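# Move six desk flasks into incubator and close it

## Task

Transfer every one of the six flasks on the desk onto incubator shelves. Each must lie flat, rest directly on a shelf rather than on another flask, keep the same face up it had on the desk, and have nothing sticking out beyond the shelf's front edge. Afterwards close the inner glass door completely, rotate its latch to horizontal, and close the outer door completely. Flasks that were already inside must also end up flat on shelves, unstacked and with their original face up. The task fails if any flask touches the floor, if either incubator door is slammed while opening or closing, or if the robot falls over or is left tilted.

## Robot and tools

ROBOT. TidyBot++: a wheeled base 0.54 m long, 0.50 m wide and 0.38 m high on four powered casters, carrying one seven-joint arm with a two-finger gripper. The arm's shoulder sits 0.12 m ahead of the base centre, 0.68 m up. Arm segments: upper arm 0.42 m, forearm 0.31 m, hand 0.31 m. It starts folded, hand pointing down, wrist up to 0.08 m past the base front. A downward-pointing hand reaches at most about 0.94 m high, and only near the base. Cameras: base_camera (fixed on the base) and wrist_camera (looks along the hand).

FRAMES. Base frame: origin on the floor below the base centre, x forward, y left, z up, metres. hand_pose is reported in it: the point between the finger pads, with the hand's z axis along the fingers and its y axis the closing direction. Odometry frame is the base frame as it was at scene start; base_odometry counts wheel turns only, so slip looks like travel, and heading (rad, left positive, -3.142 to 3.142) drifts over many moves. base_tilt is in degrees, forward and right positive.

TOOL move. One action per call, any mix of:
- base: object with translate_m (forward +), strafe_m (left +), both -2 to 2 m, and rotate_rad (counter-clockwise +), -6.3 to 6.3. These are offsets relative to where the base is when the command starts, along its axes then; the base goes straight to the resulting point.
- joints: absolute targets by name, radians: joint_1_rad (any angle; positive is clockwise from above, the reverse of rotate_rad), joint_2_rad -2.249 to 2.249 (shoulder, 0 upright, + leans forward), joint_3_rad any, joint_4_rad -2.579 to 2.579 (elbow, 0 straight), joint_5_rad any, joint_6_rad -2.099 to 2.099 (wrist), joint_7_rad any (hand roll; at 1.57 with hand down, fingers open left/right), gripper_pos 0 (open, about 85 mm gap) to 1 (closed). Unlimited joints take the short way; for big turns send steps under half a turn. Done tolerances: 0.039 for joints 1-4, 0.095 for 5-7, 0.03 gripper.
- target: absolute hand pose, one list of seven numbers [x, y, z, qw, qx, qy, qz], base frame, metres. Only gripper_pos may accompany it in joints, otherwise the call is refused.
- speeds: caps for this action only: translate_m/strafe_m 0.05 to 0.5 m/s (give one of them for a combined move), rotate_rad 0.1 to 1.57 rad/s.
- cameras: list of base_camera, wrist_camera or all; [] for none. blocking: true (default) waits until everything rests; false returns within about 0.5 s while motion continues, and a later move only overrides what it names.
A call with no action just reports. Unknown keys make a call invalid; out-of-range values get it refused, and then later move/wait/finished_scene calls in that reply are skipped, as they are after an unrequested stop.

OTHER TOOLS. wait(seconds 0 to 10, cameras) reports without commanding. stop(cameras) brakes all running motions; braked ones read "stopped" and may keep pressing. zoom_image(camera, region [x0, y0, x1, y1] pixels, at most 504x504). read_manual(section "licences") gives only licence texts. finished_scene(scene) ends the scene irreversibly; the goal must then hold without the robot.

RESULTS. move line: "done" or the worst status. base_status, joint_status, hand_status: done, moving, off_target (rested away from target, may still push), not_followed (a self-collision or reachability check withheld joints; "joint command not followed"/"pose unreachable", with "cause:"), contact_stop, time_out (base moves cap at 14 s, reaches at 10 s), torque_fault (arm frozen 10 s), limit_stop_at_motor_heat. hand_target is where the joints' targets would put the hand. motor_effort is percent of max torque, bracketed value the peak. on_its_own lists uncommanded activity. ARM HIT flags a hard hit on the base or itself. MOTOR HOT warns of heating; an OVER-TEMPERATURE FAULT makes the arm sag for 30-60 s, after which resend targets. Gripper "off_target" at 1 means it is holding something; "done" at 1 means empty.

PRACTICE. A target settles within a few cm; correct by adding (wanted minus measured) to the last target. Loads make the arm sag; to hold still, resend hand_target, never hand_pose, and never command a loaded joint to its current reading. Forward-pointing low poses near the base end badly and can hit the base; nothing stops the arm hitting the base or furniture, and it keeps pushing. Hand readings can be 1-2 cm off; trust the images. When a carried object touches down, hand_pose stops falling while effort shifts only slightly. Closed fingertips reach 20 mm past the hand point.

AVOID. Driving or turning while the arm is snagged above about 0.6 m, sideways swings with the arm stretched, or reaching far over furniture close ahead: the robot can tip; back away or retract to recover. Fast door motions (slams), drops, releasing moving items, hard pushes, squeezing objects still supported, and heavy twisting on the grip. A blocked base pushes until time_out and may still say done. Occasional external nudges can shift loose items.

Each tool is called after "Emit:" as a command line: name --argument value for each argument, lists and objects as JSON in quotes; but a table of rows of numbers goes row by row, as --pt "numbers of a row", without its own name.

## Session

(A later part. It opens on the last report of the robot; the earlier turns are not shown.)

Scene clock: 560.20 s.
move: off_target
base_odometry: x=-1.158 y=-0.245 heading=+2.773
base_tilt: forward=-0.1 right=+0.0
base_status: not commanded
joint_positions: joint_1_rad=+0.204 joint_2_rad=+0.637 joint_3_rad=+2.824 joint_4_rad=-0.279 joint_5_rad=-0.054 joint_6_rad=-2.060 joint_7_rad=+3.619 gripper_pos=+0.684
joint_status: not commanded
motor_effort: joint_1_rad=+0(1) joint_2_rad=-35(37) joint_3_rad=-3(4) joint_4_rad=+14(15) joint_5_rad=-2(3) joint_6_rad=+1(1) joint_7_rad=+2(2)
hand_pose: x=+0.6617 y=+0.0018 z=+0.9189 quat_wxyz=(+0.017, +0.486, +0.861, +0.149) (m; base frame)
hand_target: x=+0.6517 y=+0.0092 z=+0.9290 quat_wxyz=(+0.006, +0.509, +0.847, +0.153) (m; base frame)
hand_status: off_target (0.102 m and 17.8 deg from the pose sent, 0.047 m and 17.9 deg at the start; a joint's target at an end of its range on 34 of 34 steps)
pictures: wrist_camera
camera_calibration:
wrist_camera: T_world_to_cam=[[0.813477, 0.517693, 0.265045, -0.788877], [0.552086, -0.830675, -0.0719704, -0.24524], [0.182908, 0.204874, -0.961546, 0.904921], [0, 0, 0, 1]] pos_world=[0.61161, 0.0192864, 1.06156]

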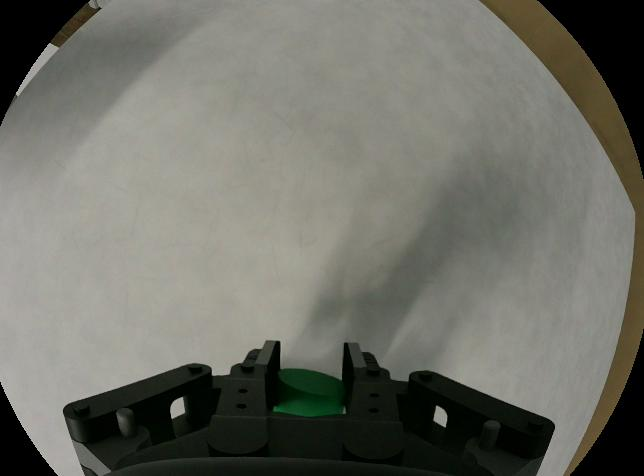

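Emit:
move --target '[0.44, 0.03, 0.92, -0.1126, 0.4957, 0.8585, 0.065]' --cameras '["wrist_camera"]'

Scene clock: 562.57 s.
move: done
base_odometry: x=-1.158 y=-0.245 heading=+2.773
base_tilt: forward=-0.2 right=+0.0
base_status: not commanded
joint_positions: joint_1_rad=+0.271 joint_2_rad=+0.208 joint_3_rad=+2.884 joint_4_rad=-0.956 joint_5_rad=-0.133 joint_6_rad=-2.061 joint_7_rad=+3.619 gripper_pos=+0.684
joint_status: not commanded
motor_effort: joint_1_rad=+0(0) joint_2_rad=-22(37) joint_3_rad=-2(4) joint_4_rad=+16(16) joint_5_rad=-1(2) joint_6_rad=-2(2) joint_7_rad=+1(2)
hand_pose: x=+0.4635 y=+0.0195 z=+0.9145 quat_wxyz=(-0.076, +0.500, +0.861, +0.054) (m; base frame)
hand_target: x=+0.4426 y=+0.0302 z=+0.9197 quat_wxyz=(-0.109, +0.496, +0.859, +0.067) (m; base frame)
hand_status: done (0.026 m and 4.4 deg from the pose sent, 0.224 m and 17.8 deg at the start; a joint's target at an end of its range on 52 of 52 steps)
pictures: wrist_camera
camera_calibration:
wrist_camera: T_world_to_cam=[[0.849525, 0.527408, 0.0121565, -0.421207], [0.522884, -0.838734, -0.152043, -0.0345267], [-0.0699929, 0.135521, -0.988299, 1.07638], [0, 0, 0, 1]] pos_world=[0.451219, 0.0473172, 1.06366]

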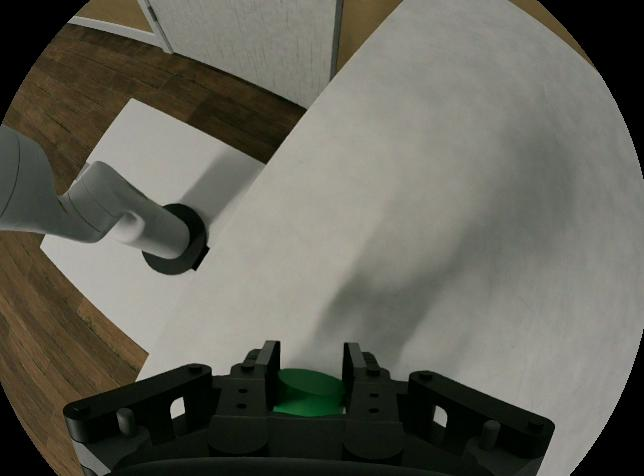

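Emit:
move --target '[0.46, 0.03, 0.895, -0.1126, 0.4957, 0.8585, 0.065]' --cameras '[]'

Emit:
move --target '[0.46, 0.03, 0.883, -0.1126, 0.4957, 0.8585, 0.065]' --cameras '[]'

Emit:
move --target '[0.46, 0.03, 0.873, -0.1126, 0.4957, 0.8585, 0.065]' --cameras '["wrist_camera"]'

Scene clock: 563.70 s.
move: done
base_odometry: x=-1.158 y=-0.245 heading=+2.773
base_tilt: forward=-0.1 right=+0.0
base_status: not commanded
joint_positions: joint_1_rad=+0.280 joint_2_rad=+0.218 joint_3_rad=+2.880 joint_4_rad=-1.011 joint_5_rad=-0.133 joint_6_rad=-2.049 joint_7_rad=+3.619 gripper_pos=+0.684
joint_status: not commanded
motor_effort: joint_1_rad=+0(0) joint_2_rad=-23(24) joint_3_rad=-1(3) joint_4_rad=+15(17) joint_5_rad=-1(2) joint_6_rad=-2(3) joint_7_rad=+1(1)
hand_pose: x=+0.4591 y=+0.0182 z=+0.8969 quat_wxyz=(-0.100, +0.503, +0.858, +0.044) (m; base frame)
hand_target: x=+0.4600 y=+0.0300 z=+0.8950 quat_wxyz=(-0.113, +0.496, +0.859, +0.065) (m; base frame)
hand_status: done (0.012 m and 2.9 deg from the pose sent, 0.022 m and 4.4 deg at the start)
pictures: none
No camera images: "cameras" was empty.

Scene clock: 564.47 s.
move: done
base_odometry: x=-1.158 y=-0.245 heading=+2.773
base_tilt: forward=-0.2 right=+0.0
base_status: not commanded
joint_positions: joint_1_rad=+0.280 joint_2_rad=+0.218 joint_3_rad=+2.880 joint_4_rad=-1.065 joint_5_rad=-0.133 joint_6_rad=-2.030 joint_7_rad=+3.619 gripper_pos=+0.684
joint_status: not commanded
motor_effort: joint_1_rad=+0(0) joint_2_rad=-23(24) joint_3_rad=-2(3) joint_4_rad=+16(17) joint_5_rad=-2(2) joint_6_rad=-2(3) joint_7_rad=+0(2)
hand_pose: x=+0.4535 y=+0.0194 z=+0.8825 quat_wxyz=(-0.116, +0.504, +0.855, +0.036) (m; base frame)
hand_target: x=+0.4600 y=+0.0300 z=+0.8830 quat_wxyz=(-0.113, +0.496, +0.859, +0.065) (m; base frame)
hand_status: done (0.012 m and 3.5 deg from the pose sent, 0.018 m and 2.9 deg at the start)
pictures: none
No camera images: "cameras" was empty.

Scene clock: 565.17 s.
move: done
base_odometry: x=-1.158 y=-0.245 heading=+2.773
base_tilt: forward=-0.1 right=+0.0
base_status: not commanded
joint_positions: joint_1_rad=+0.280 joint_2_rad=+0.200 joint_3_rad=+2.886 joint_4_rad=-1.090 joint_5_rad=-0.134 joint_6_rad=-2.005 joint_7_rad=+3.619 gripper_pos=+0.684
joint_status: not commanded
motor_effort: joint_1_rad=+0(1) joint_2_rad=-19(23) joint_3_rad=-2(3) joint_4_rad=+13(16) joint_5_rad=-1(2) joint_6_rad=-2(3) joint_7_rad=+1(1)
hand_pose: x=+0.4530 y=+0.0198 z=+0.8805 quat_wxyz=(-0.107, +0.507, +0.854, +0.038) (m; base frame)
hand_target: x=+0.4600 y=+0.0300 z=+0.8730 quat_wxyz=(-0.113, +0.496, +0.859, +0.065) (m; base frame)
hand_status: done (0.014 m and 3.4 deg from the pose sent, 0.016 m and 3.5 deg at the start)
pictures: wrist_camera
camera_calibration:
wrist_camera: T_world_to_cam=[[0.85531, 0.515979, -0.0470223, -0.362316], [0.499284, -0.845066, -0.191257, 0.0113928], [-0.138421, 0.140106, -0.980413, 1.06581], [0, 0, 0, 1]] pos_world=[0.451735, 0.0472493, 1.03007]

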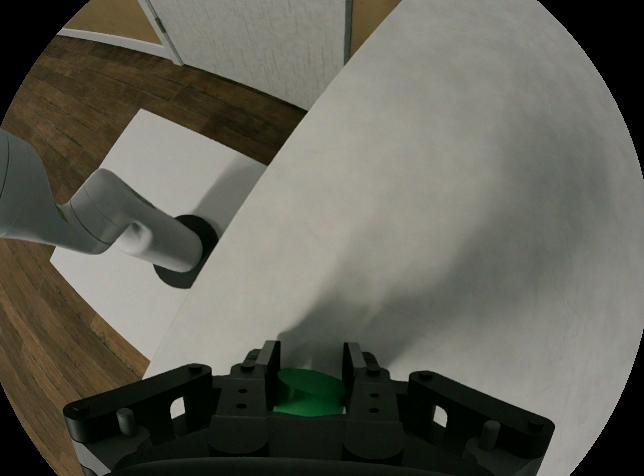

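Contact. Release slowly and lift.

Emit:
move --joints '{"gripper_pos": 0.62}' --cameras '[]'

Emit:
move --joints '{"gripper_pos": 0.2}' --cameras '[]'

Emit:
move --target '[0.45, 0.03, 0.935, -0.1126, 0.4957, 0.8585, 0.065]' --cameras '["wrist_camera"]'

Scene clock: 566.00 s.
move: done
base_odometry: x=-1.158 y=-0.245 heading=+2.773
base_tilt: forward=-0.2 right=+0.0
base_status: not commanded
joint_positions: joint_1_rad=+0.280 joint_2_rad=+0.200 joint_3_rad=+2.886 joint_4_rad=-1.093 joint_5_rad=-0.134 joint_6_rad=-2.005 joint_7_rad=+3.619 gripper_pos=+0.620
joint_status: all done
motor_effort: joint_1_rad=+0(1) joint_2_rad=-19(21) joint_3_rad=-2(3) joint_4_rad=+14(15) joint_5_rad=-1(2) joint_6_rad=-1(3) joint_7_rad=+1(1)
hand_pose: x=+0.4524 y=+0.0198 z=+0.8799 quat_wxyz=(-0.108, +0.507, +0.854, +0.038) (m; base frame)
hand_target: x=+0.4600 y=+0.0300 z=+0.8730 quat_wxyz=(-0.113, +0.496, +0.859, +0.065) (m; base frame)
hand_status: not commanded
pictures: none
No camera images: "cameras" was empty.

Scene clock: 566.77 s.
move: done
base_odometry: x=-1.158 y=-0.245 heading=+2.773
base_tilt: forward=-0.2 right=+0.0
base_status: not commanded
joint_positions: joint_1_rad=+0.280 joint_2_rad=+0.200 joint_3_rad=+2.886 joint_4_rad=-1.102 joint_5_rad=-0.134 joint_6_rad=-2.003 joint_7_rad=+3.619 gripper_pos=+0.200
joint_status: all done
motor_effort: joint_1_rad=+0(0) joint_2_rad=-21(22) joint_3_rad=-2(3) joint_4_rad=+16(16) joint_5_rad=-2(2) joint_6_rad=-2(3) joint_7_rad=+0(2)
hand_pose: x=+0.4509 y=+0.0200 z=+0.8775 quat_wxyz=(-0.111, +0.507, +0.854, +0.036) (m; base frame)
hand_target: x=+0.4600 y=+0.0300 z=+0.8730 quat_wxyz=(-0.113, +0.496, +0.859, +0.065) (m; base frame)
hand_status: not commanded
pictures: none
No camera images: "cameras" was empty.

Scene clock: 568.07 s.
move: off_target
base_odometry: x=-1.158 y=-0.245 heading=+2.773
base_tilt: forward=-0.2 right=+0.0
base_status: not commanded
joint_positions: joint_1_rad=+0.294 joint_2_rad=+0.226 joint_3_rad=+2.844 joint_4_rad=-0.896 joint_5_rad=-0.134 joint_6_rad=-2.059 joint_7_rad=+3.619 gripper_pos=+0.200
joint_status: not commanded
motor_effort: joint_1_rad=+0(0) joint_2_rad=-22(23) joint_3_rad=-2(2) joint_4_rad=+15(16) joint_5_rad=-1(2) joint_6_rad=-2(3) joint_7_rad=+1(2)
hand_pose: x=+0.4776 y=+0.0214 z=+0.9258 quat_wxyz=(-0.060, +0.492, +0.865, +0.072) (m; base frame)
hand_target: x=+0.4709 y=+0.0322 z=+0.9335 quat_wxyz=(-0.085, +0.500, +0.858, +0.085) (m; base frame)
hand_status: off_target (0.030 m and 6.2 deg from the pose sent, 0.058 m and 3.6 deg at the start; a joint's target at an end of its range on 31 of 31 steps)
pictures: wrist_camera
camera_calibration:
wrist_camera: T_world_to_cam=[[0.84107, 0.53762, 0.0597163, -0.47455], [0.540354, -0.829963, -0.138487, -0.0596089], [-0.024891, 0.148745, -0.988562, 1.06658], [0, 0, 0, 1]] pos_world=[0.457888, 0.0470058, 1.07447]

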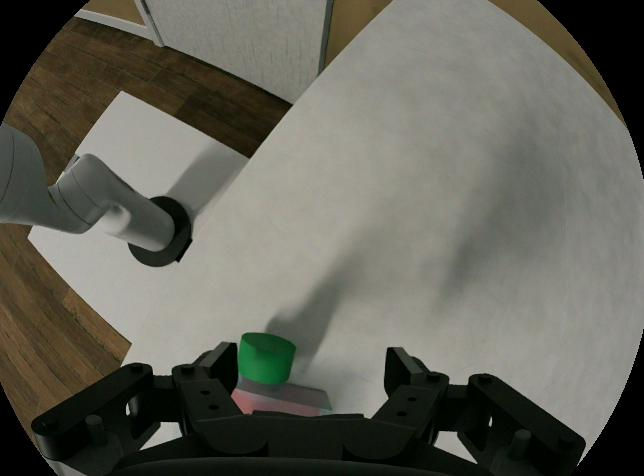

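Emit:
move --target '[0.55, 0, 1.05, 0, 0.911, 0, 0.412]' --joints '{"gripper_pos": 0}' --cameras '[]'

Emit:
move --base '{"translate_m": -0.2, "strafe_m": 0.40}' --cameras '[]'

Emit:
move --base '{"rotate_rad": -0.61}' --speeds '{"rotate_rad": 0.6}'

Scene clock: 570.97 s.
move: done
base_odometry: x=-1.158 y=-0.245 heading=+2.773
base_tilt: forward=-0.2 right=+0.0
base_status: not commanded
joint_positions: joint_1_rad=-0.005 joint_2_rad=-0.167 joint_3_rad=+3.142 joint_4_rad=-1.195 joint_5_rad=-0.066 joint_6_rad=-1.308 joint_7_rad=+1.652 gripper_pos=+0.000
joint_status: all done
motor_effort: joint_1_rad=+0(1) joint_2_rad=-12(24) joint_3_rad=+0(3) joint_4_rad=+19(19) joint_5_rad=-1(2) joint_6_rad=+5(6) joint_7_rad=+0(2)
hand_pose: x=+0.5423 y=+0.0230 z=+1.0440 quat_wxyz=(-0.018, +0.918, +0.044, +0.393) (m; base frame)
hand_target: x=+0.5500 y=+0.0000 z=+1.0500 quat_wxyz=(+0.000, +0.911, +0.000, +0.412) (m; base frame)
hand_status: done (0.025 m and 5.9 deg from the pose sent, 0.145 m and 122.9 deg at the start)
pictures: none
No camera images: "cameras" was empty.

Scene clock: 575.27 s.
move: time_out
base_odometry: x=-1.116 y=-0.686 heading=+2.769
base_tilt: forward=-0.2 right=+0.0
base_status: translate_m time_out (by the wheels' count: -0.198 of -0.200); strafe_m time_out (by the wheels' count: +0.396 of +0.400)
joint_positions: joint_1_rad=-0.014 joint_2_rad=-0.172 joint_3_rad=+3.150 joint_4_rad=-1.197 joint_5_rad=-0.057 joint_6_rad=-1.304 joint_7_rad=+1.649 gripper_pos=+0.000
joint_status: not commanded
motor_effort: joint_1_rad=+0(5) joint_2_rad=-12(18) joint_3_rad=-1(7) joint_4_rad=+19(21) joint_5_rad=+0(3) joint_6_rad=+5(6) joint_7_rad=+1(2)
hand_pose: x=+0.5415 y=+0.0207 z=+1.0461 quat_wxyz=(-0.015, +0.917, +0.042, +0.396) (m; base frame)
hand_target: x=+0.5500 y=+0.0000 z=+1.0500 quat_wxyz=(+0.000, +0.911, +0.000, +0.412) (m; base frame)
hand_status: not commanded
pictures: none
No camera images: "cameras" was empty.

not run: a stop that you did not command came earlier in this reply.

Emit:
move

Scene clock: 575.33 s.
base_odometry: x=-1.116 y=-0.686 heading=+2.769
base_tilt: forward=-0.2 right=+0.0
base_status: translate_m time_out (by the wheels' count: -0.198 of -0.200); strafe_m time_out (by the wheels' count: +0.396 of +0.400)
joint_positions: joint_1_rad=-0.014 joint_2_rad=-0.172 joint_3_rad=+3.150 joint_4_rad=-1.197 joint_5_rad=-0.057 joint_6_rad=-1.304 joint_7_rad=+1.649 gripper_pos=+0.000
joint_status: not commanded
motor_effort: joint_1_rad=+0(5) joint_2_rad=-12(18) joint_3_rad=-1(7) joint_4_rad=+19(21) joint_5_rad=+0(3) joint_6_rad=+6(6) joint_7_rad=+0(2)
hand_pose: x=+0.5415 y=+0.0207 z=+1.0461 quat_wxyz=(-0.015, +0.917, +0.042, +0.396) (m; base frame)
hand_target: x=+0.5500 y=+0.0000 z=+1.0500 quat_wxyz=(+0.000, +0.911, +0.000, +0.412) (m; base frame)
hand_status: not commanded
pictures: base_camera, wrist_camera
camera_calibration:
wrist_camera: T_world_to_cam=[[0.123482, -0.992036, 0.0248498, -0.0784378], [-0.702899, -0.105114, -0.703479, 1.17113], [0.700489, 0.0694001, -0.710281, 0.504878], [0, 0, 0, 1]] pos_world=[0.479214, 0.0102508, 1.18442]

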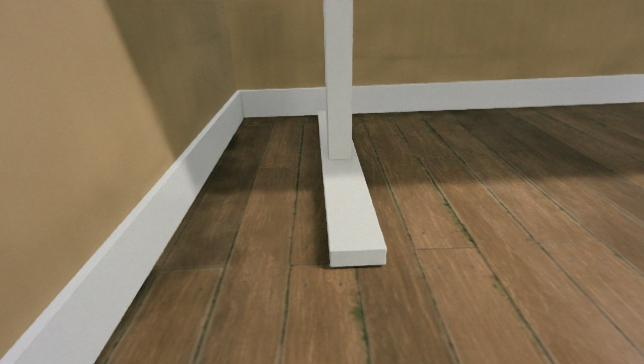

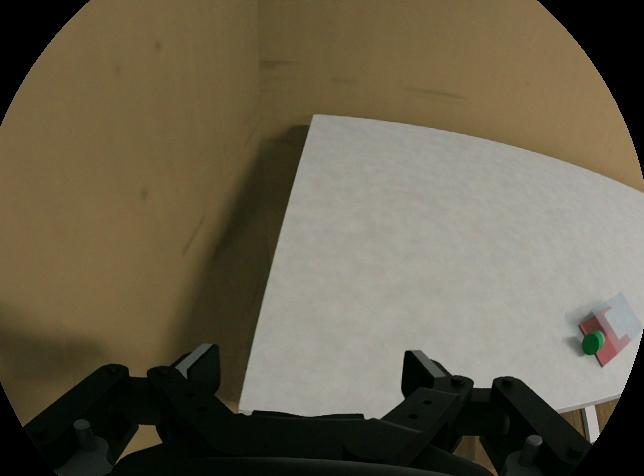

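Emit:
move --base '{"strafe_m": -0.12}' --cameras '[]'

Emit:
move --base '{"rotate_rad": -0.4}' --speeds '{"rotate_rad": 0.6}'

Scene clock: 577.00 s.
move: done
base_odometry: x=-1.072 y=-0.574 heading=+2.769
base_tilt: forward=-0.2 right=+0.0
base_status: done
joint_positions: joint_1_rad=-0.014 joint_2_rad=-0.172 joint_3_rad=+3.156 joint_4_rad=-1.197 joint_5_rad=-0.054 joint_6_rad=-1.304 joint_7_rad=+1.649 gripper_pos=+0.000
joint_status: not commanded
motor_effort: joint_1_rad=+0(1) joint_2_rad=-12(14) joint_3_rad=-2(3) joint_4_rad=+19(19) joint_5_rad=+0(2) joint_6_rad=+6(6) joint_7_rad=+1(2)
hand_pose: x=+0.5418 y=+0.0167 z=+1.0460 quat_wxyz=(-0.013, +0.917, +0.039, +0.396) (m; base frame)
hand_target: x=+0.5500 y=+0.0000 z=+1.0500 quat_wxyz=(+0.000, +0.911, +0.000, +0.412) (m; base frame)
hand_status: not commanded
pictures: none
No camera images: "cameras" was empty.

Scene clock: 578.33 s.
move: done
base_odometry: x=-1.072 y=-0.574 heading=+2.369
base_tilt: forward=-0.2 right=+0.0
base_status: done
joint_positions: joint_1_rad=-0.015 joint_2_rad=-0.172 joint_3_rad=+3.156 joint_4_rad=-1.197 joint_5_rad=-0.054 joint_6_rad=-1.304 joint_7_rad=+1.649 gripper_pos=+0.000
joint_status: not commanded
motor_effort: joint_1_rad=+0(1) joint_2_rad=-12(14) joint_3_rad=+0(3) joint_4_rad=+19(19) joint_5_rad=+0(1) joint_6_rad=+4(6) joint_7_rad=+1(2)
hand_pose: x=+0.5418 y=+0.0167 z=+1.0460 quat_wxyz=(-0.013, +0.917, +0.039, +0.396) (m; base frame)
hand_target: x=+0.5500 y=+0.0000 z=+1.0500 quat_wxyz=(+0.000, +0.911, +0.000, +0.412) (m; base frame)
hand_status: not commanded
pictures: base_camera, wrist_camera
camera_calibration:
wrist_camera: T_world_to_cam=[[0.115793, -0.992925, 0.0263129, -0.0796533], [-0.703701, -0.100703, -0.703323, 1.17109], [0.700997, 0.0629236, -0.710383, 0.504912], [0, 0, 0, 1]] pos_world=[0.479377, 0.00707119, 1.18443]

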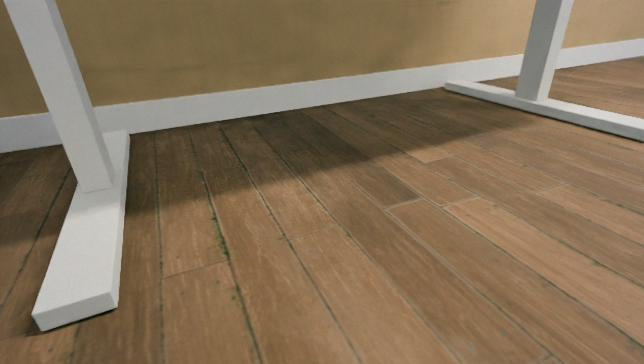

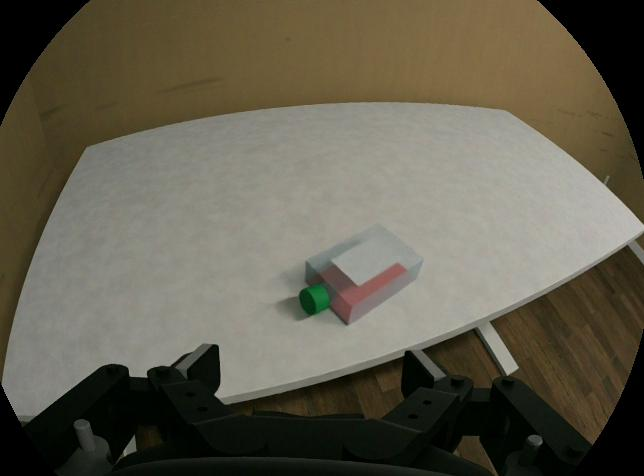

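Emit:
move --base '{"translate_m": 0.08}' --target '[0.61, 0.06, 0.98, 0.1719, 0.8279, -0.3686, 0.3861]' --cameras '["wrist_camera"]'

Scene clock: 581.40 s.
move: done
base_odometry: x=-1.129 y=-0.518 heading=+2.368
base_tilt: forward=-0.2 right=+0.0
base_status: done
joint_positions: joint_1_rad=-0.708 joint_2_rad=+0.250 joint_3_rad=+3.274 joint_4_rad=-1.059 joint_5_rad=+0.746 joint_6_rad=-1.602 joint_7_rad=+0.401 gripper_pos=+0.000
joint_status: not commanded
motor_effort: joint_1_rad=+0(1) joint_2_rad=-26(28) joint_3_rad=+1(3) joint_4_rad=+18(20) joint_5_rad=+6(7) joint_6_rad=+1(6) joint_7_rad=+2(2)
hand_pose: x=+0.6126 y=+0.0825 z=+0.9548 quat_wxyz=(+0.158, +0.864, -0.317, +0.358) (m; base frame)
hand_target: x=+0.6100 y=+0.0600 z=+0.9800 quat_wxyz=(+0.172, +0.828, -0.369, +0.386) (m; base frame)
hand_status: done (0.034 m and 8.1 deg from the pose sent, 0.104 m and 52.8 deg at the start)
pictures: wrist_camera
camera_calibration:
wrist_camera: T_world_to_cam=[[-0.633659, -0.771027, 0.0631971, 0.38533], [-0.58398, 0.423155, -0.692753, 1.03677], [0.507389, -0.475875, -0.7184, 0.557002], [0, 0, 0, 1]] pos_world=[0.567005, 0.123448, 1.09403]

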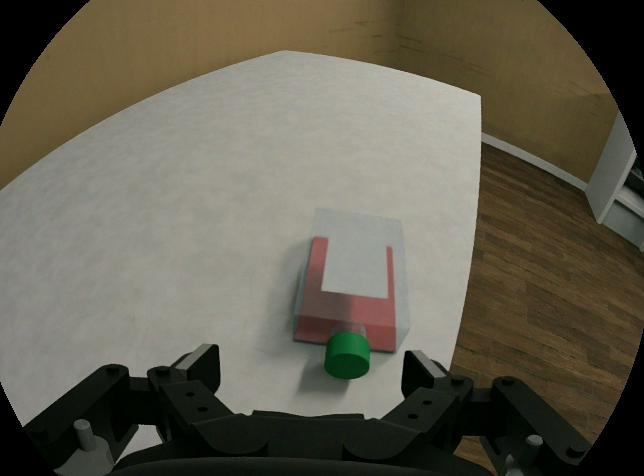

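Emit:
move --target '[0.618, 0.006, 0.93, 0.187, 0.791, -0.429, 0.408]' --cameras '["wrist_camera"]'

Scene clock: 583.30 s.
move: done
base_odometry: x=-1.129 y=-0.518 heading=+2.368
base_tilt: forward=-0.1 right=+0.0
base_status: not commanded
joint_positions: joint_1_rad=-0.618 joint_2_rad=+0.238 joint_3_rad=+3.268 joint_4_rad=-1.255 joint_5_rad=+0.814 joint_6_rad=-1.553 joint_7_rad=+0.161 gripper_pos=+0.000
joint_status: not commanded
motor_effort: joint_1_rad=+0(1) joint_2_rad=-25(27) joint_3_rad=+1(2) joint_4_rad=+17(18) joint_5_rad=+7(7) joint_6_rad=+0(1) joint_7_rad=+0(2)
hand_pose: x=+0.6061 y=+0.0150 z=+0.9090 quat_wxyz=(+0.201, +0.813, -0.413, +0.359) (m; base frame)
hand_target: x=+0.6180 y=+0.0060 z=+0.9300 quat_wxyz=(+0.186, +0.787, -0.427, +0.406) (m; base frame)
hand_status: done (0.026 m and 6.6 deg from the pose sent, 0.081 m and 16.7 deg at the start)
pictures: wrist_camera
camera_calibration:
wrist_camera: T_world_to_cam=[[-0.794478, -0.605248, 0.0498029, 0.43923], [-0.445325, 0.524866, -0.725397, 0.973915], [0.412905, -0.59849, -0.686527, 0.52547], [0, 0, 0, 1]] pos_world=[0.565698, 0.069157, 1.04535]

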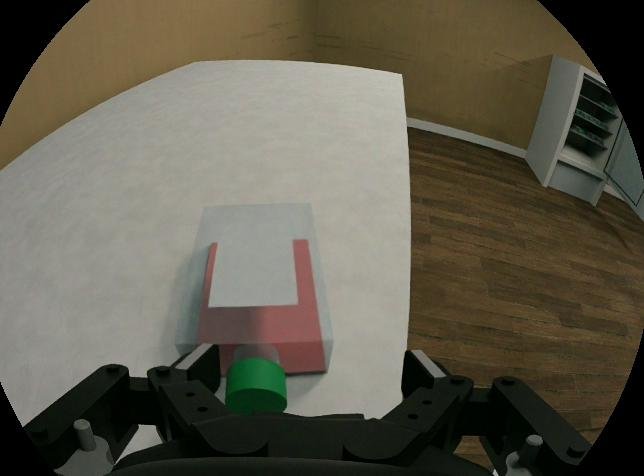

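Emit:
move --target '[0.642, 0.018, 0.917, 0.159, 0.805, -0.393, 0.415]' --cameras '["wrist_camera"]'

Scene clock: 584.30 s.
move: done
base_odometry: x=-1.129 y=-0.518 heading=+2.368
base_tilt: forward=-0.2 right=+0.0
base_status: not commanded
joint_positions: joint_1_rad=-0.602 joint_2_rad=+0.233 joint_3_rad=+3.266 joint_4_rad=-1.293 joint_5_rad=+0.814 joint_6_rad=-1.428 joint_7_rad=+0.161 gripper_pos=+0.000
joint_status: not commanded
motor_effort: joint_1_rad=+0(1) joint_2_rad=-25(28) joint_3_rad=+0(1) joint_4_rad=+18(19) joint_5_rad=+6(7) joint_6_rad=+0(1) joint_7_rad=+1(2)
hand_pose: x=+0.6323 y=+0.0234 z=+0.9022 quat_wxyz=(+0.169, +0.821, -0.389, +0.382) (m; base frame)
hand_target: x=+0.6420 y=+0.0180 z=+0.9170 quat_wxyz=(+0.159, +0.805, -0.393, +0.415) (m; base frame)
hand_status: done (0.019 m and 4.4 deg from the pose sent, 0.037 m and 8.4 deg at the start)
pictures: wrist_camera
camera_calibration:
wrist_camera: T_world_to_cam=[[-0.746513, -0.66537, 0.000773336, 0.480803], [-0.450556, 0.504646, -0.736432, 0.989939], [0.48961, -0.550105, -0.676511, 0.45637], [0, 0, 0, 1]] pos_world=[0.581506, 0.071395, 1.03739]

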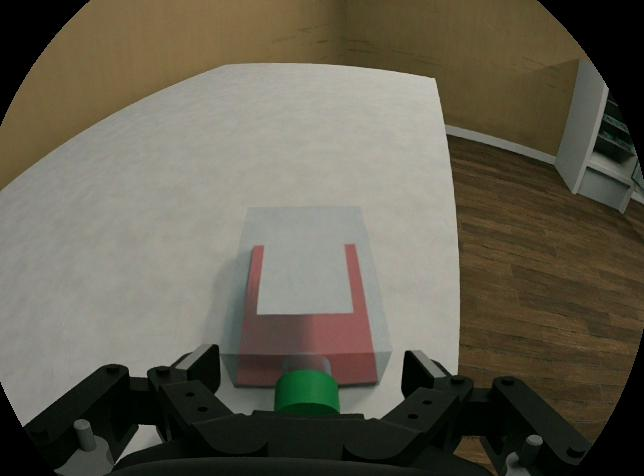

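Emit:
move --target '[0.637, 0.024, 0.889, 0.152, 0.812, -0.379, 0.418]' --cameras '["wrist_camera"]'

Scene clock: 585.50 s.
move: done
base_odometry: x=-1.129 y=-0.518 heading=+2.368
base_tilt: forward=-0.1 right=+0.0
base_status: not commanded
joint_positions: joint_1_rad=-0.584 joint_2_rad=+0.216 joint_3_rad=+3.218 joint_4_rad=-1.409 joint_5_rad=+0.827 joint_6_rad=-1.370 joint_7_rad=+0.114 gripper_pos=+0.000
joint_status: not commanded
motor_effort: joint_1_rad=+0(0) joint_2_rad=-25(26) joint_3_rad=+0(1) joint_4_rad=+18(19) joint_5_rad=+7(7) joint_6_rad=+0(1) joint_7_rad=+0(2)
hand_pose: x=+0.6243 y=+0.0300 z=+0.8698 quat_wxyz=(+0.169, +0.833, -0.369, +0.375) (m; base frame)
hand_target: x=+0.6370 y=+0.0240 z=+0.8890 quat_wxyz=(+0.152, +0.812, -0.379, +0.418) (m; base frame)
hand_status: done (0.024 m and 5.9 deg from the pose sent, 0.014 m and 4.9 deg at the start)
pictures: wrist_camera
camera_calibration:
wrist_camera: T_world_to_cam=[[-0.719307, -0.694252, 0.0247085, 0.442242], [-0.489471, 0.481255, -0.727195, 0.976103], [0.492966, -0.535171, -0.685986, 0.447595], [0, 0, 0, 1]] pos_world=[0.575233, 0.0768131, 1.00593]

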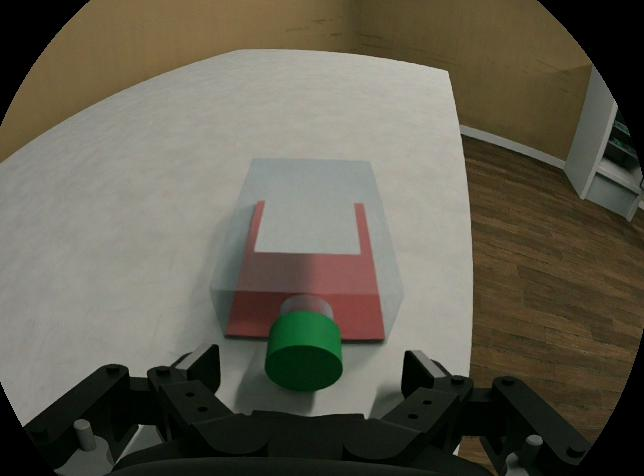

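Emit:
move --target '[0.648,0.013,0.892,0.152,0.812,-0.379,0.418]' --cameras '["wrist_camera"]'

Scene clock: 587.90 s.
move: done
base_odometry: x=-1.129 y=-0.518 heading=+2.368
base_tilt: forward=-0.2 right=+0.0
base_status: not commanded
joint_positions: joint_1_rad=-0.562 joint_2_rad=+0.216 joint_3_rad=+3.225 joint_4_rad=-1.409 joint_5_rad=+0.827 joint_6_rad=-1.339 joint_7_rad=+0.114 gripper_pos=+0.000
joint_status: not commanded
motor_effort: joint_1_rad=+0(1) joint_2_rad=-25(26) joint_3_rad=+1(2) joint_4_rad=+18(18) joint_5_rad=+7(7) joint_6_rad=+1(1) joint_7_rad=+1(2)
hand_pose: x=+0.6326 y=+0.0215 z=+0.8711 quat_wxyz=(+0.163, +0.829, -0.375, +0.381) (m; base frame)
hand_target: x=+0.6480 y=+0.0130 z=+0.8920 quat_wxyz=(+0.152, +0.812, -0.379, +0.418) (m; base frame)
hand_status: done (0.027 m and 4.9 deg from the pose sent, 0.037 m and 5.9 deg at the start)
pictures: wrist_camera
camera_calibration:
wrist_camera: T_world_to_cam=[[-0.723467, -0.690343, 0.00471374, 0.46225], [-0.473227, 0.490939, -0.731461, 0.978481], [0.502645, -0.531418, -0.681867, 0.430123], [0, 0, 0, 1]] pos_world=[0.581267, 0.0673112, 1.00683]

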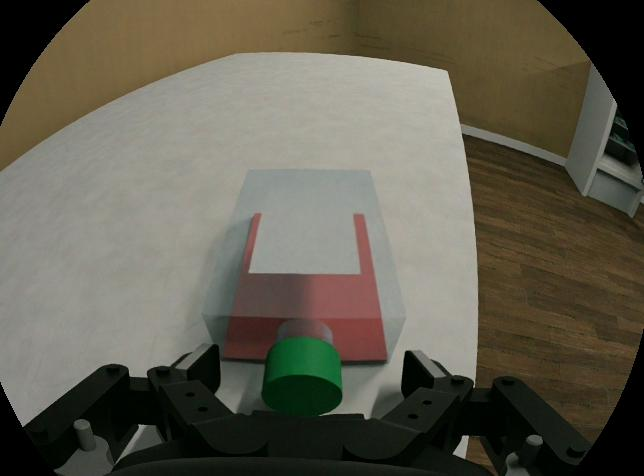

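Emit:
move --joints '{"gripper_pos":0.6}' --cameras '["wrist_camera"]'

Emit:
move --joints '{"gripper_pos":0.85}' --cameras '["wrist_camera"]'

Scene clock: 588.90 s.
move: done
base_odometry: x=-1.129 y=-0.518 heading=+2.368
base_tilt: forward=-0.2 right=+0.0
base_status: not commanded
joint_positions: joint_1_rad=-0.562 joint_2_rad=+0.207 joint_3_rad=+3.225 joint_4_rad=-1.409 joint_5_rad=+0.833 joint_6_rad=-1.339 joint_7_rad=+0.114 gripper_pos=+0.600
joint_status: all done
motor_effort: joint_1_rad=-1(1) joint_2_rad=-22(26) joint_3_rad=+0(1) joint_4_rad=+16(18) joint_5_rad=+4(7) joint_6_rad=+1(1) joint_7_rad=+1(1)
hand_pose: x=+0.6318 y=+0.0195 z=+0.8763 quat_wxyz=(+0.161, +0.827, -0.376, +0.385) (m; base frame)
hand_target: x=+0.6480 y=+0.0130 z=+0.8920 quat_wxyz=(+0.152, +0.812, -0.379, +0.418) (m; base frame)
hand_status: not commanded
pictures: wrist_camera
camera_calibration:
wrist_camera: T_world_to_cam=[[-0.723314, -0.690516, -0.00210618, 0.466195], [-0.465958, 0.490336, -0.736514, 0.982673], [0.509608, -0.531749, -0.676419, 0.423765], [0, 0, 0, 1]] pos_world=[0.579136, 0.0654121, 1.01138]

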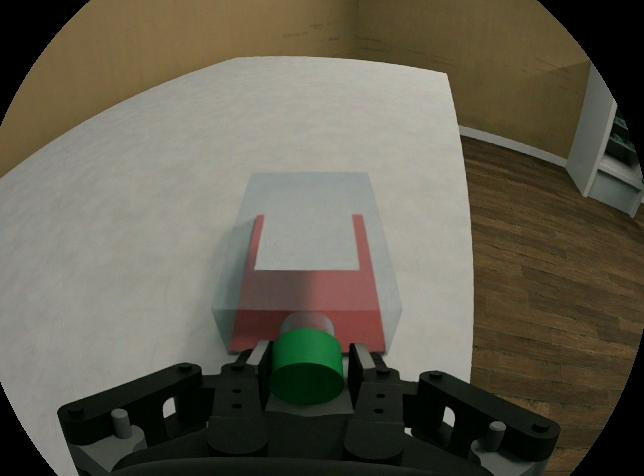

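Scene clock: 589.57 s.
move: off_target
base_odometry: x=-1.129 y=-0.518 heading=+2.368
base_tilt: forward=-0.2 right=+0.0
base_status: not commanded
joint_positions: joint_1_rad=-0.562 joint_2_rad=+0.207 joint_3_rad=+3.225 joint_4_rad=-1.409 joint_5_rad=+0.834 joint_6_rad=-1.339 joint_7_rad=+0.114 gripper_pos=+0.681
joint_status: gripper_pos off_target (ended at +0.681, target +0.850)
motor_effort: joint_1_rad=+0(1) joint_2_rad=-23(23) joint_3_rad=+0(1) joint_4_rad=+17(17) joint_5_rad=+5(5) joint_6_rad=+0(1) joint_7_rad=+1(2)
hand_pose: x=+0.6318 y=+0.0193 z=+0.8769 quat_wxyz=(+0.161, +0.827, -0.376, +0.386) (m; base frame)
hand_target: x=+0.6480 y=+0.0130 z=+0.8920 quat_wxyz=(+0.152, +0.812, -0.379, +0.418) (m; base frame)
hand_status: not commanded
pictures: wrist_camera
camera_calibration:
wrist_camera: T_world_to_cam=[[-0.723179, -0.690654, -0.00297263, 0.46686], [-0.465052, 0.490126, -0.737227, 0.983321], [0.510626, -0.531764, -0.675639, 0.422788], [0, 0, 0, 1]] pos_world=[0.579032, 0.0653116, 1.01197]

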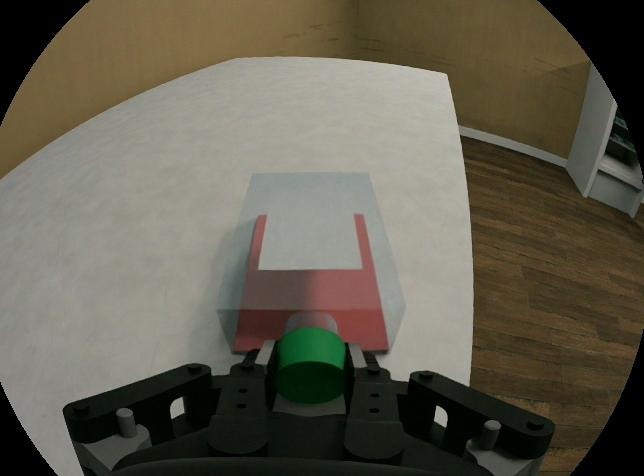

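Emit:
move --target '[0.648,0.013,0.962,0.152,0.812,-0.379,0.418]' --joints '{"gripper_pos":0.95}' --cameras '["wrist_camera"]'

Emit:
move --target '[0.60,0,1.05,0,0.9063,0,0.4226]' --base '{"translate_m":-0.4}' --speeds '{"translate_m":0.35}' --cameras '["wrist_camera"]'

Emit:
move --target '[0.55,0,1.05,0,0.911,0,0.412]' --cameras '["wrist_camera"]'

Scene clock: 591.17 s.
move: off_target
base_odometry: x=-1.129 y=-0.518 heading=+2.368
base_tilt: forward=-0.1 right=+0.0
base_status: not commanded
joint_positions: joint_1_rad=-0.565 joint_2_rad=+0.215 joint_3_rad=+3.248 joint_4_rad=-1.204 joint_5_rad=+0.834 joint_6_rad=-1.390 joint_7_rad=+0.184 gripper_pos=+0.681
joint_status: gripper_pos off_target (ended at +0.681, target +0.950)
motor_effort: joint_1_rad=+0(1) joint_2_rad=-27(28) joint_3_rad=+0(1) joint_4_rad=+19(20) joint_5_rad=+7(8) joint_6_rad=+2(2) joint_7_rad=+1(2)
hand_pose: x=+0.6537 y=+0.0203 z=+0.9503 quat_wxyz=(+0.129, +0.806, -0.394, +0.423) (m; base frame)
hand_target: x=+0.6480 y=+0.0130 z=+0.9620 quat_wxyz=(+0.152, +0.812, -0.379, +0.418) (m; base frame)
hand_status: done (0.015 m and 3.2 deg from the pose sent, 0.087 m and 4.3 deg at the start)
pictures: wrist_camera
camera_calibration:
wrist_camera: T_world_to_cam=[[-0.724387, -0.681686, -0.102802, 0.57902], [-0.379049, 0.518392, -0.766545, 1.01816], [0.575834, -0.516308, -0.633909, 0.379182], [0, 0, 0, 1]] pos_world=[0.587023, 0.0626768, 1.08036]

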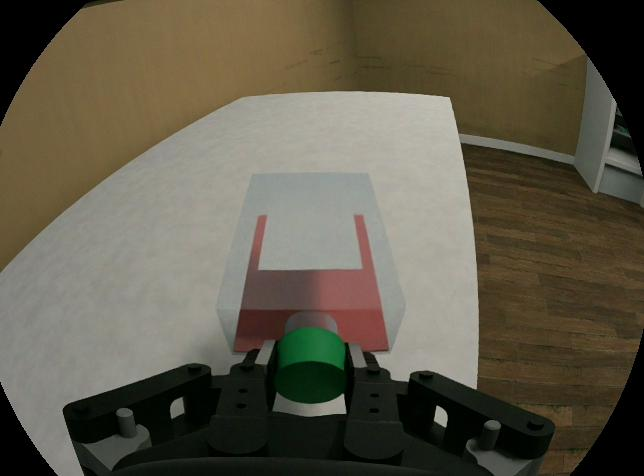

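Scene clock: 595.20 s.
move: time_out
base_odometry: x=-0.857 y=-0.784 heading=+2.375
base_tilt: forward=-0.2 right=+0.0
base_status: translate_m time_out (by the wheels' count: -0.381 of -0.400)
joint_positions: joint_1_rad=-0.030 joint_2_rad=-0.080 joint_3_rad=+3.174 joint_4_rad=-1.188 joint_5_rad=+0.065 joint_6_rad=-1.244 joint_7_rad=+1.495 gripper_pos=+0.681
joint_status: not commanded
motor_effort: joint_1_rad=+0(9) joint_2_rad=-18(30) joint_3_rad=-1(8) joint_4_rad=+20(23) joint_5_rad=+0(8) joint_6_rad=+6(7) joint_7_rad=-1(2)
hand_pose: x=+0.5879 y=-0.0199 z=+1.0231 quat_wxyz=(+0.017, +0.922, -0.039, +0.386) (m; base frame)
hand_target: x=+0.6000 y=+0.0000 z=+1.0500 quat_wxyz=(+0.000, +0.906, +0.000, +0.423) (m; base frame)
hand_status: done (0.036 m and 6.7 deg from the pose sent, 0.115 m and 49.3 deg at the start)
pictures: wrist_camera
camera_calibration:
wrist_camera: T_world_to_cam=[[-0.0502344, -0.998548, 0.0194313, -0.016312], [-0.725669, 0.023125, -0.687656, 1.18304], [0.686208, -0.0486446, -0.725777, 0.480881], [0, 0, 0, 1]] pos_world=[0.527692, -0.0202539, 1.16285]

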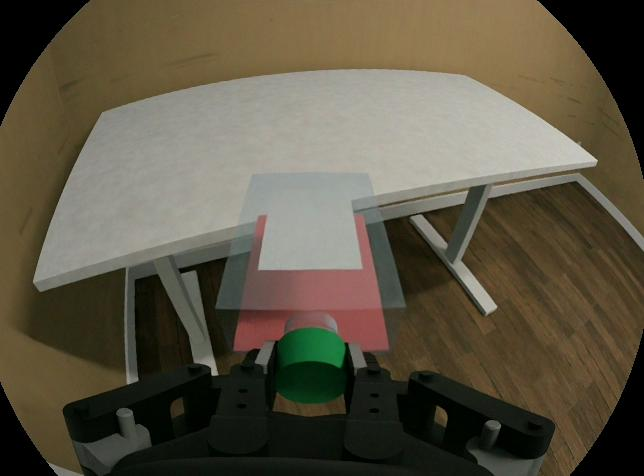

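not run: a stop that you did not command came earlier in this reply.

Emit:
move --target '[0.55,0,1.05,0,0.911,0,0.412]' --base '{"translate_m":0.05,"strafe_m":-0.35}' --speeds '{"translate_m":0.3}' --cameras '["wrist_camera"]'

Emit:
move --base '{"rotate_rad":-1.17}' --speeds '{"rotate_rad":0.8}'

Scene clock: 597.80 s.
move: done
base_odometry: x=-0.650 y=-0.497 heading=+2.374
base_tilt: forward=-0.2 right=+0.0
base_status: done
joint_positions: joint_1_rad=-0.022 joint_2_rad=-0.170 joint_3_rad=+3.165 joint_4_rad=-1.205 joint_5_rad=+0.062 joint_6_rad=-1.244 joint_7_rad=+1.495 gripper_pos=+0.681
joint_status: not commanded
motor_effort: joint_1_rad=+0(2) joint_2_rad=-13(19) joint_3_rad=+0(3) joint_4_rad=+20(21) joint_5_rad=+0(2) joint_6_rad=+7(7) joint_7_rad=+1(2)
hand_pose: x=+0.5545 y=-0.0189 z=+1.0548 quat_wxyz=(+0.014, +0.907, -0.039, +0.418) (m; base frame)
hand_target: x=+0.5500 y=+0.0000 z=+1.0500 quat_wxyz=(+0.000, +0.911, +0.000, +0.412) (m; base frame)
hand_status: done (0.020 m and 4.8 deg from the pose sent, 0.051 m and 5.9 deg at the start)
pictures: wrist_camera
camera_calibration:
wrist_camera: T_world_to_cam=[[-0.0486284, -0.998744, 0.0120868, -0.0106712], [-0.674244, 0.0238959, -0.738122, 1.20537], [0.736906, -0.0440431, -0.674559, 0.44473], [0, 0, 0, 1]] pos_world=[0.48447, -0.0198739, 1.18983]

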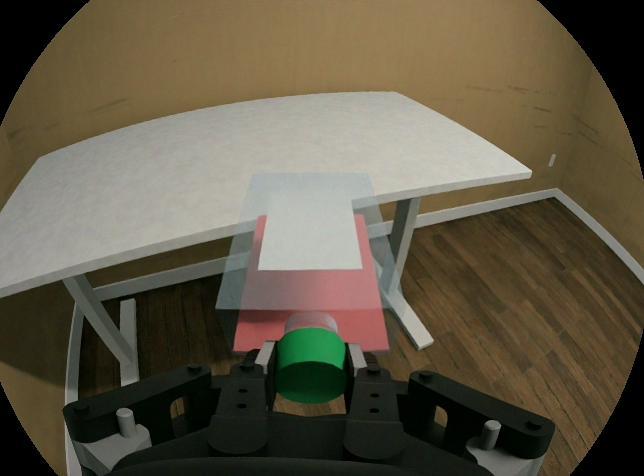

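Scene clock: 600.07 s.
move: done
base_odometry: x=-0.650 y=-0.497 heading=+1.205
base_tilt: forward=-0.1 right=+0.0
base_status: done
joint_positions: joint_1_rad=-0.019 joint_2_rad=-0.170 joint_3_rad=+3.161 joint_4_rad=-1.205 joint_5_rad=+0.061 joint_6_rad=-1.244 joint_7_rad=+1.495 gripper_pos=+0.681
joint_status: not commanded
motor_effort: joint_1_rad=+0(1) joint_2_rad=-14(15) joint_3_rad=+0(3) joint_4_rad=+20(20) joint_5_rad=+1(2) joint_6_rad=+6(7) joint_7_rad=+1(2)
hand_pose: x=+0.5545 y=-0.0180 z=+1.0548 quat_wxyz=(+0.013, +0.907, -0.038, +0.418) (m; base frame)
hand_target: x=+0.5500 y=+0.0000 z=+1.0500 quat_wxyz=(+0.000, +0.911, +0.000, +0.412) (m; base frame)
hand_status: not commanded
pictures: base_camera, wrist_camera
camera_calibration:
wrist_camera: T_world_to_cam=[[-0.0472471, -0.998818, 0.0113738, -0.00980503], [-0.674295, 0.0234914, -0.738088, 1.20526], [0.736949, -0.0425418, -0.674608, 0.444894], [0, 0, 0, 1]] pos_world=[0.484376, -0.0191802, 1.18983]

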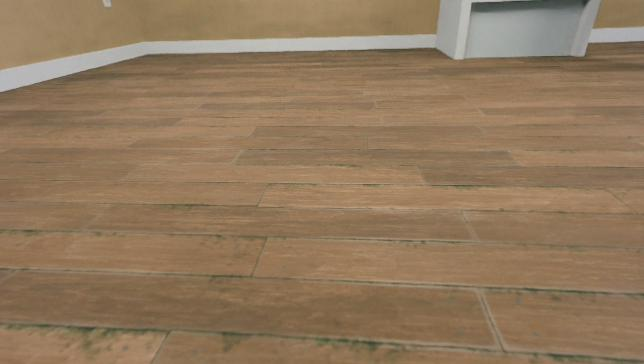

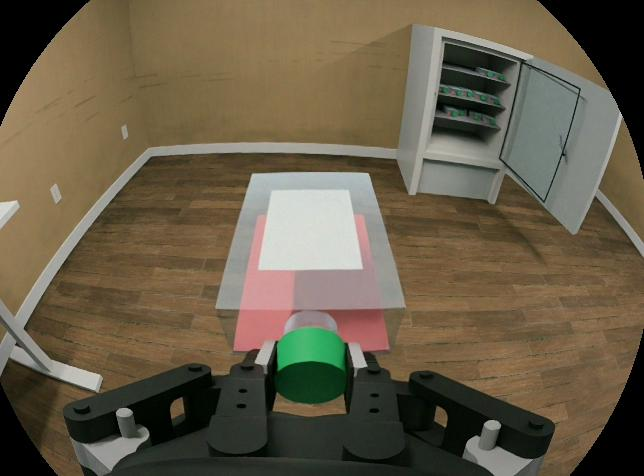

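Emit:
move --base '{"translate_m":1.62,"strafe_m":-0.784}'

Emit:
move --target '[0.62,-0.007,0.83,0.0086,0.9035,-0.018,0.430]'

Scene clock: 604.40 s.
move: done
base_odometry: x=+0.662 y=+0.735 heading=+1.204
base_tilt: forward=-0.2 right=+0.0
base_status: done
joint_positions: joint_1_rad=-0.019 joint_2_rad=-0.168 joint_3_rad=+3.161 joint_4_rad=-1.206 joint_5_rad=+0.060 joint_6_rad=-1.244 joint_7_rad=+1.495 gripper_pos=+0.681
joint_status: not commanded
motor_effort: joint_1_rad=+0(1) joint_2_rad=-13(17) joint_3_rad=-1(2) joint_4_rad=+20(21) joint_5_rad=+1(2) joint_6_rad=+6(7) joint_7_rad=+1(2)
hand_pose: x=+0.5554 y=-0.0179 z=+1.0536 quat_wxyz=(+0.013, +0.908, -0.038, +0.417) (m; base frame)
hand_target: x=+0.5500 y=+0.0000 z=+1.0500 quat_wxyz=(+0.000, +0.911, +0.000, +0.412) (m; base frame)
hand_status: not commanded
pictures: base_camera, wrist_camera
camera_calibration:
wrist_camera: T_world_to_cam=[[-0.0472091, -0.99882, 0.0113597, -0.00973415], [-0.676278, 0.0235905, -0.736269, 1.20422], [0.735133, -0.0424409, -0.676593, 0.446504], [0, 0, 0, 1]] pos_world=[0.485684, -0.0191806, 1.18884]

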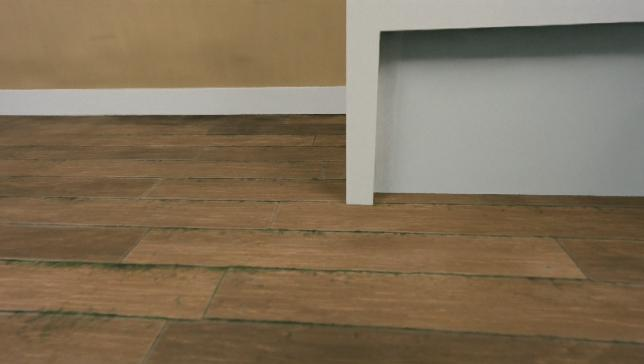

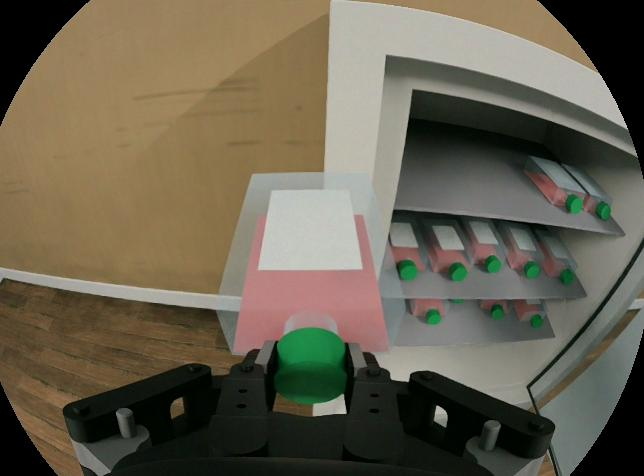

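Scene clock: 606.73 s.
move: done
base_odometry: x=+0.662 y=+0.735 heading=+1.204
base_tilt: forward=-0.2 right=+0.0
base_status: not commanded
joint_positions: joint_1_rad=+0.004 joint_2_rad=-0.116 joint_3_rad=+3.139 joint_4_rad=-1.902 joint_5_rad=+0.060 joint_6_rad=-0.506 joint_7_rad=+1.495 gripper_pos=+0.681
joint_status: not commanded
motor_effort: joint_1_rad=+0(0) joint_2_rad=-17(19) joint_3_rad=-1(1) joint_4_rad=+22(23) joint_5_rad=+0(1) joint_6_rad=+6(7) joint_7_rad=+0(2)
hand_pose: x=+0.6114 y=-0.0082 z=+0.8273 quat_wxyz=(+0.009, +0.911, -0.017, +0.413) (m; base frame)
hand_target: x=+0.6200 y=-0.0070 z=+0.8300 quat_wxyz=(+0.009, +0.903, -0.018, +0.430) (m; base frame)
hand_status: done (0.009 m and 2.2 deg from the pose sent, 0.233 m and 2.8 deg at the start)
pictures: base_camera, wrist_camera
camera_calibration:
wrist_camera: T_world_to_cam=[[-0.00457249, -0.999746, 0.022048, -0.0297193], [-0.684536, -0.0129433, -0.728864, 1.07383], [0.728965, -0.0184254, -0.684303, 0.263019], [0, 0, 0, 1]] pos_world=[0.543207, -0.0109667, 0.963315]

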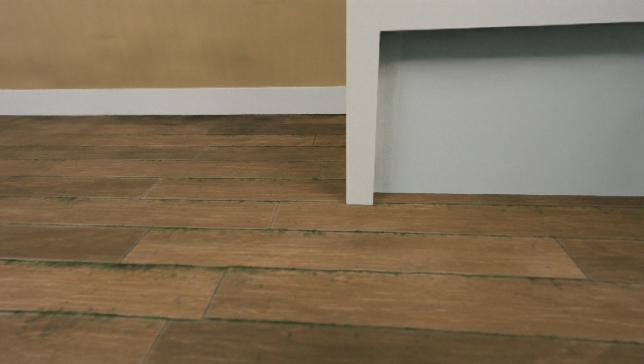

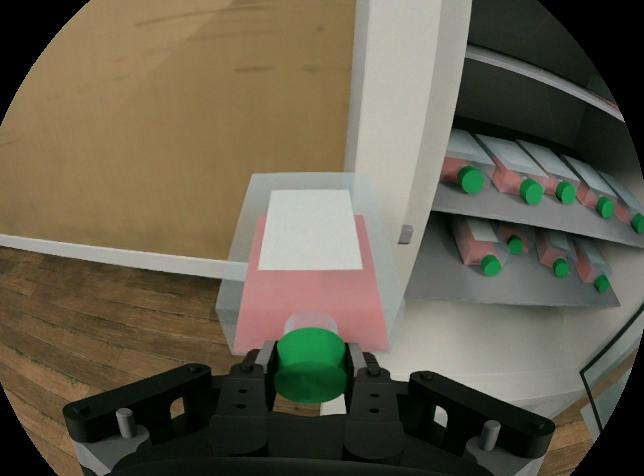

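Emit:
move --base '{"rotate_rad":-0.11}'

Emit:
move --base '{"strafe_m":-0.125}'

Scene clock: 609.87 s.
move: done
base_odometry: x=+0.663 y=+0.735 heading=+1.094
base_tilt: forward=-0.2 right=+0.0
base_status: done
joint_positions: joint_1_rad=+0.018 joint_2_rad=-0.116 joint_3_rad=+3.129 joint_4_rad=-1.902 joint_5_rad=+0.060 joint_6_rad=-0.503 joint_7_rad=+1.495 gripper_pos=+0.681
joint_status: not commanded
motor_effort: joint_1_rad=+0(2) joint_2_rad=-17(18) joint_3_rad=-1(3) joint_4_rad=+22(22) joint_5_rad=+0(1) joint_6_rad=+6(7) joint_7_rad=+0(2)
hand_pose: x=+0.6117 y=-0.0101 z=+0.8278 quat_wxyz=(+0.010, +0.910, -0.018, +0.414) (m; base frame)
hand_target: x=+0.6200 y=-0.0070 z=+0.8300 quat_wxyz=(+0.009, +0.903, -0.018, +0.430) (m; base frame)
hand_status: not commanded
pictures: base_camera, wrist_camera
camera_calibration:
wrist_camera: T_world_to_cam=[[-0.00862595, -0.999695, 0.0231559, -0.0300755], [-0.683003, -0.0110233, -0.730332, 1.07469], [0.730364, -0.0221154, -0.6827, 0.26079], [0, 0, 0, 1]] pos_world=[0.543282, -0.0124523, 0.963615]

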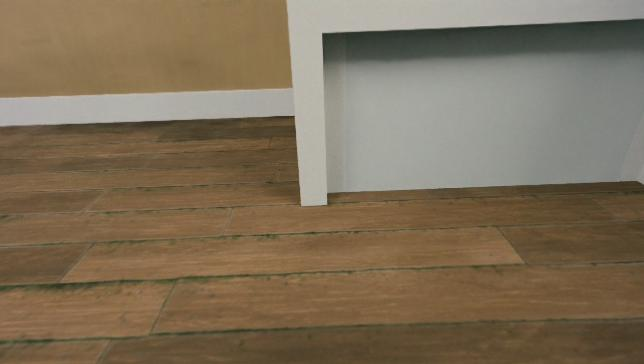

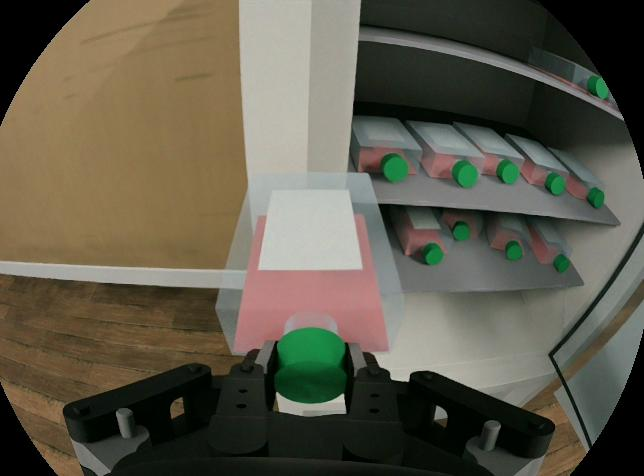

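Scene clock: 611.23 s.
move: done
base_odometry: x=+0.774 y=+0.678 heading=+1.093
base_tilt: forward=-0.2 right=+0.0
base_status: done
joint_positions: joint_1_rad=+0.020 joint_2_rad=-0.115 joint_3_rad=+3.128 joint_4_rad=-1.902 joint_5_rad=+0.060 joint_6_rad=-0.503 joint_7_rad=+1.495 gripper_pos=+0.681
joint_status: not commanded
motor_effort: joint_1_rad=+0(2) joint_2_rad=-17(18) joint_3_rad=+0(3) joint_4_rad=+22(22) joint_5_rad=+1(1) joint_6_rad=+5(7) joint_7_rad=+0(2)
hand_pose: x=+0.6118 y=-0.0106 z=+0.8276 quat_wxyz=(+0.011, +0.910, -0.019, +0.414) (m; base frame)
hand_target: x=+0.6200 y=-0.0070 z=+0.8300 quat_wxyz=(+0.009, +0.903, -0.018, +0.430) (m; base frame)
hand_status: not commanded
pictures: base_camera, wrist_camera
camera_calibration:
wrist_camera: T_world_to_cam=[[-0.00962109, -0.999683, 0.0232595, -0.0300281], [-0.683053, -0.0104178, -0.730294, 1.07467], [0.730305, -0.0229137, -0.682736, 0.260701], [0, 0, 0, 1]] pos_world=[0.543378, -0.0128492, 0.963515]

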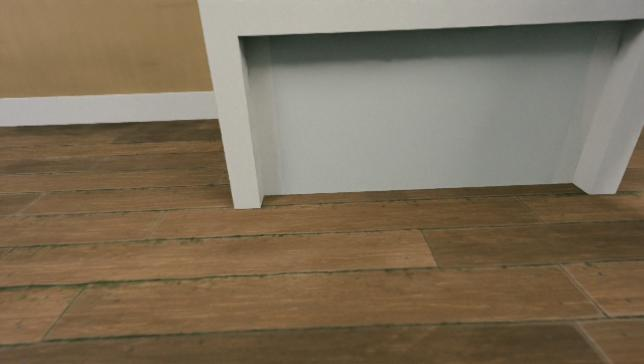

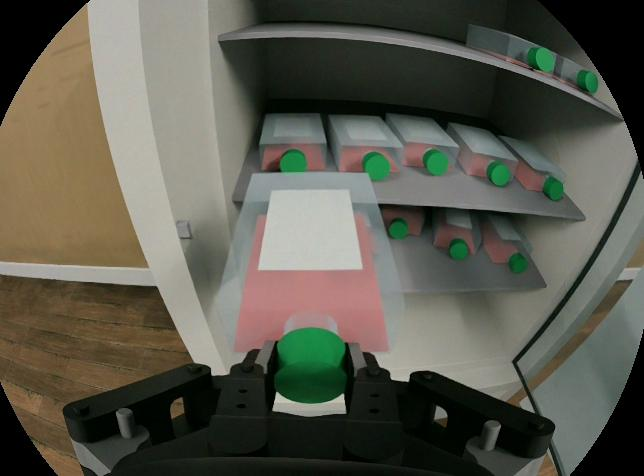

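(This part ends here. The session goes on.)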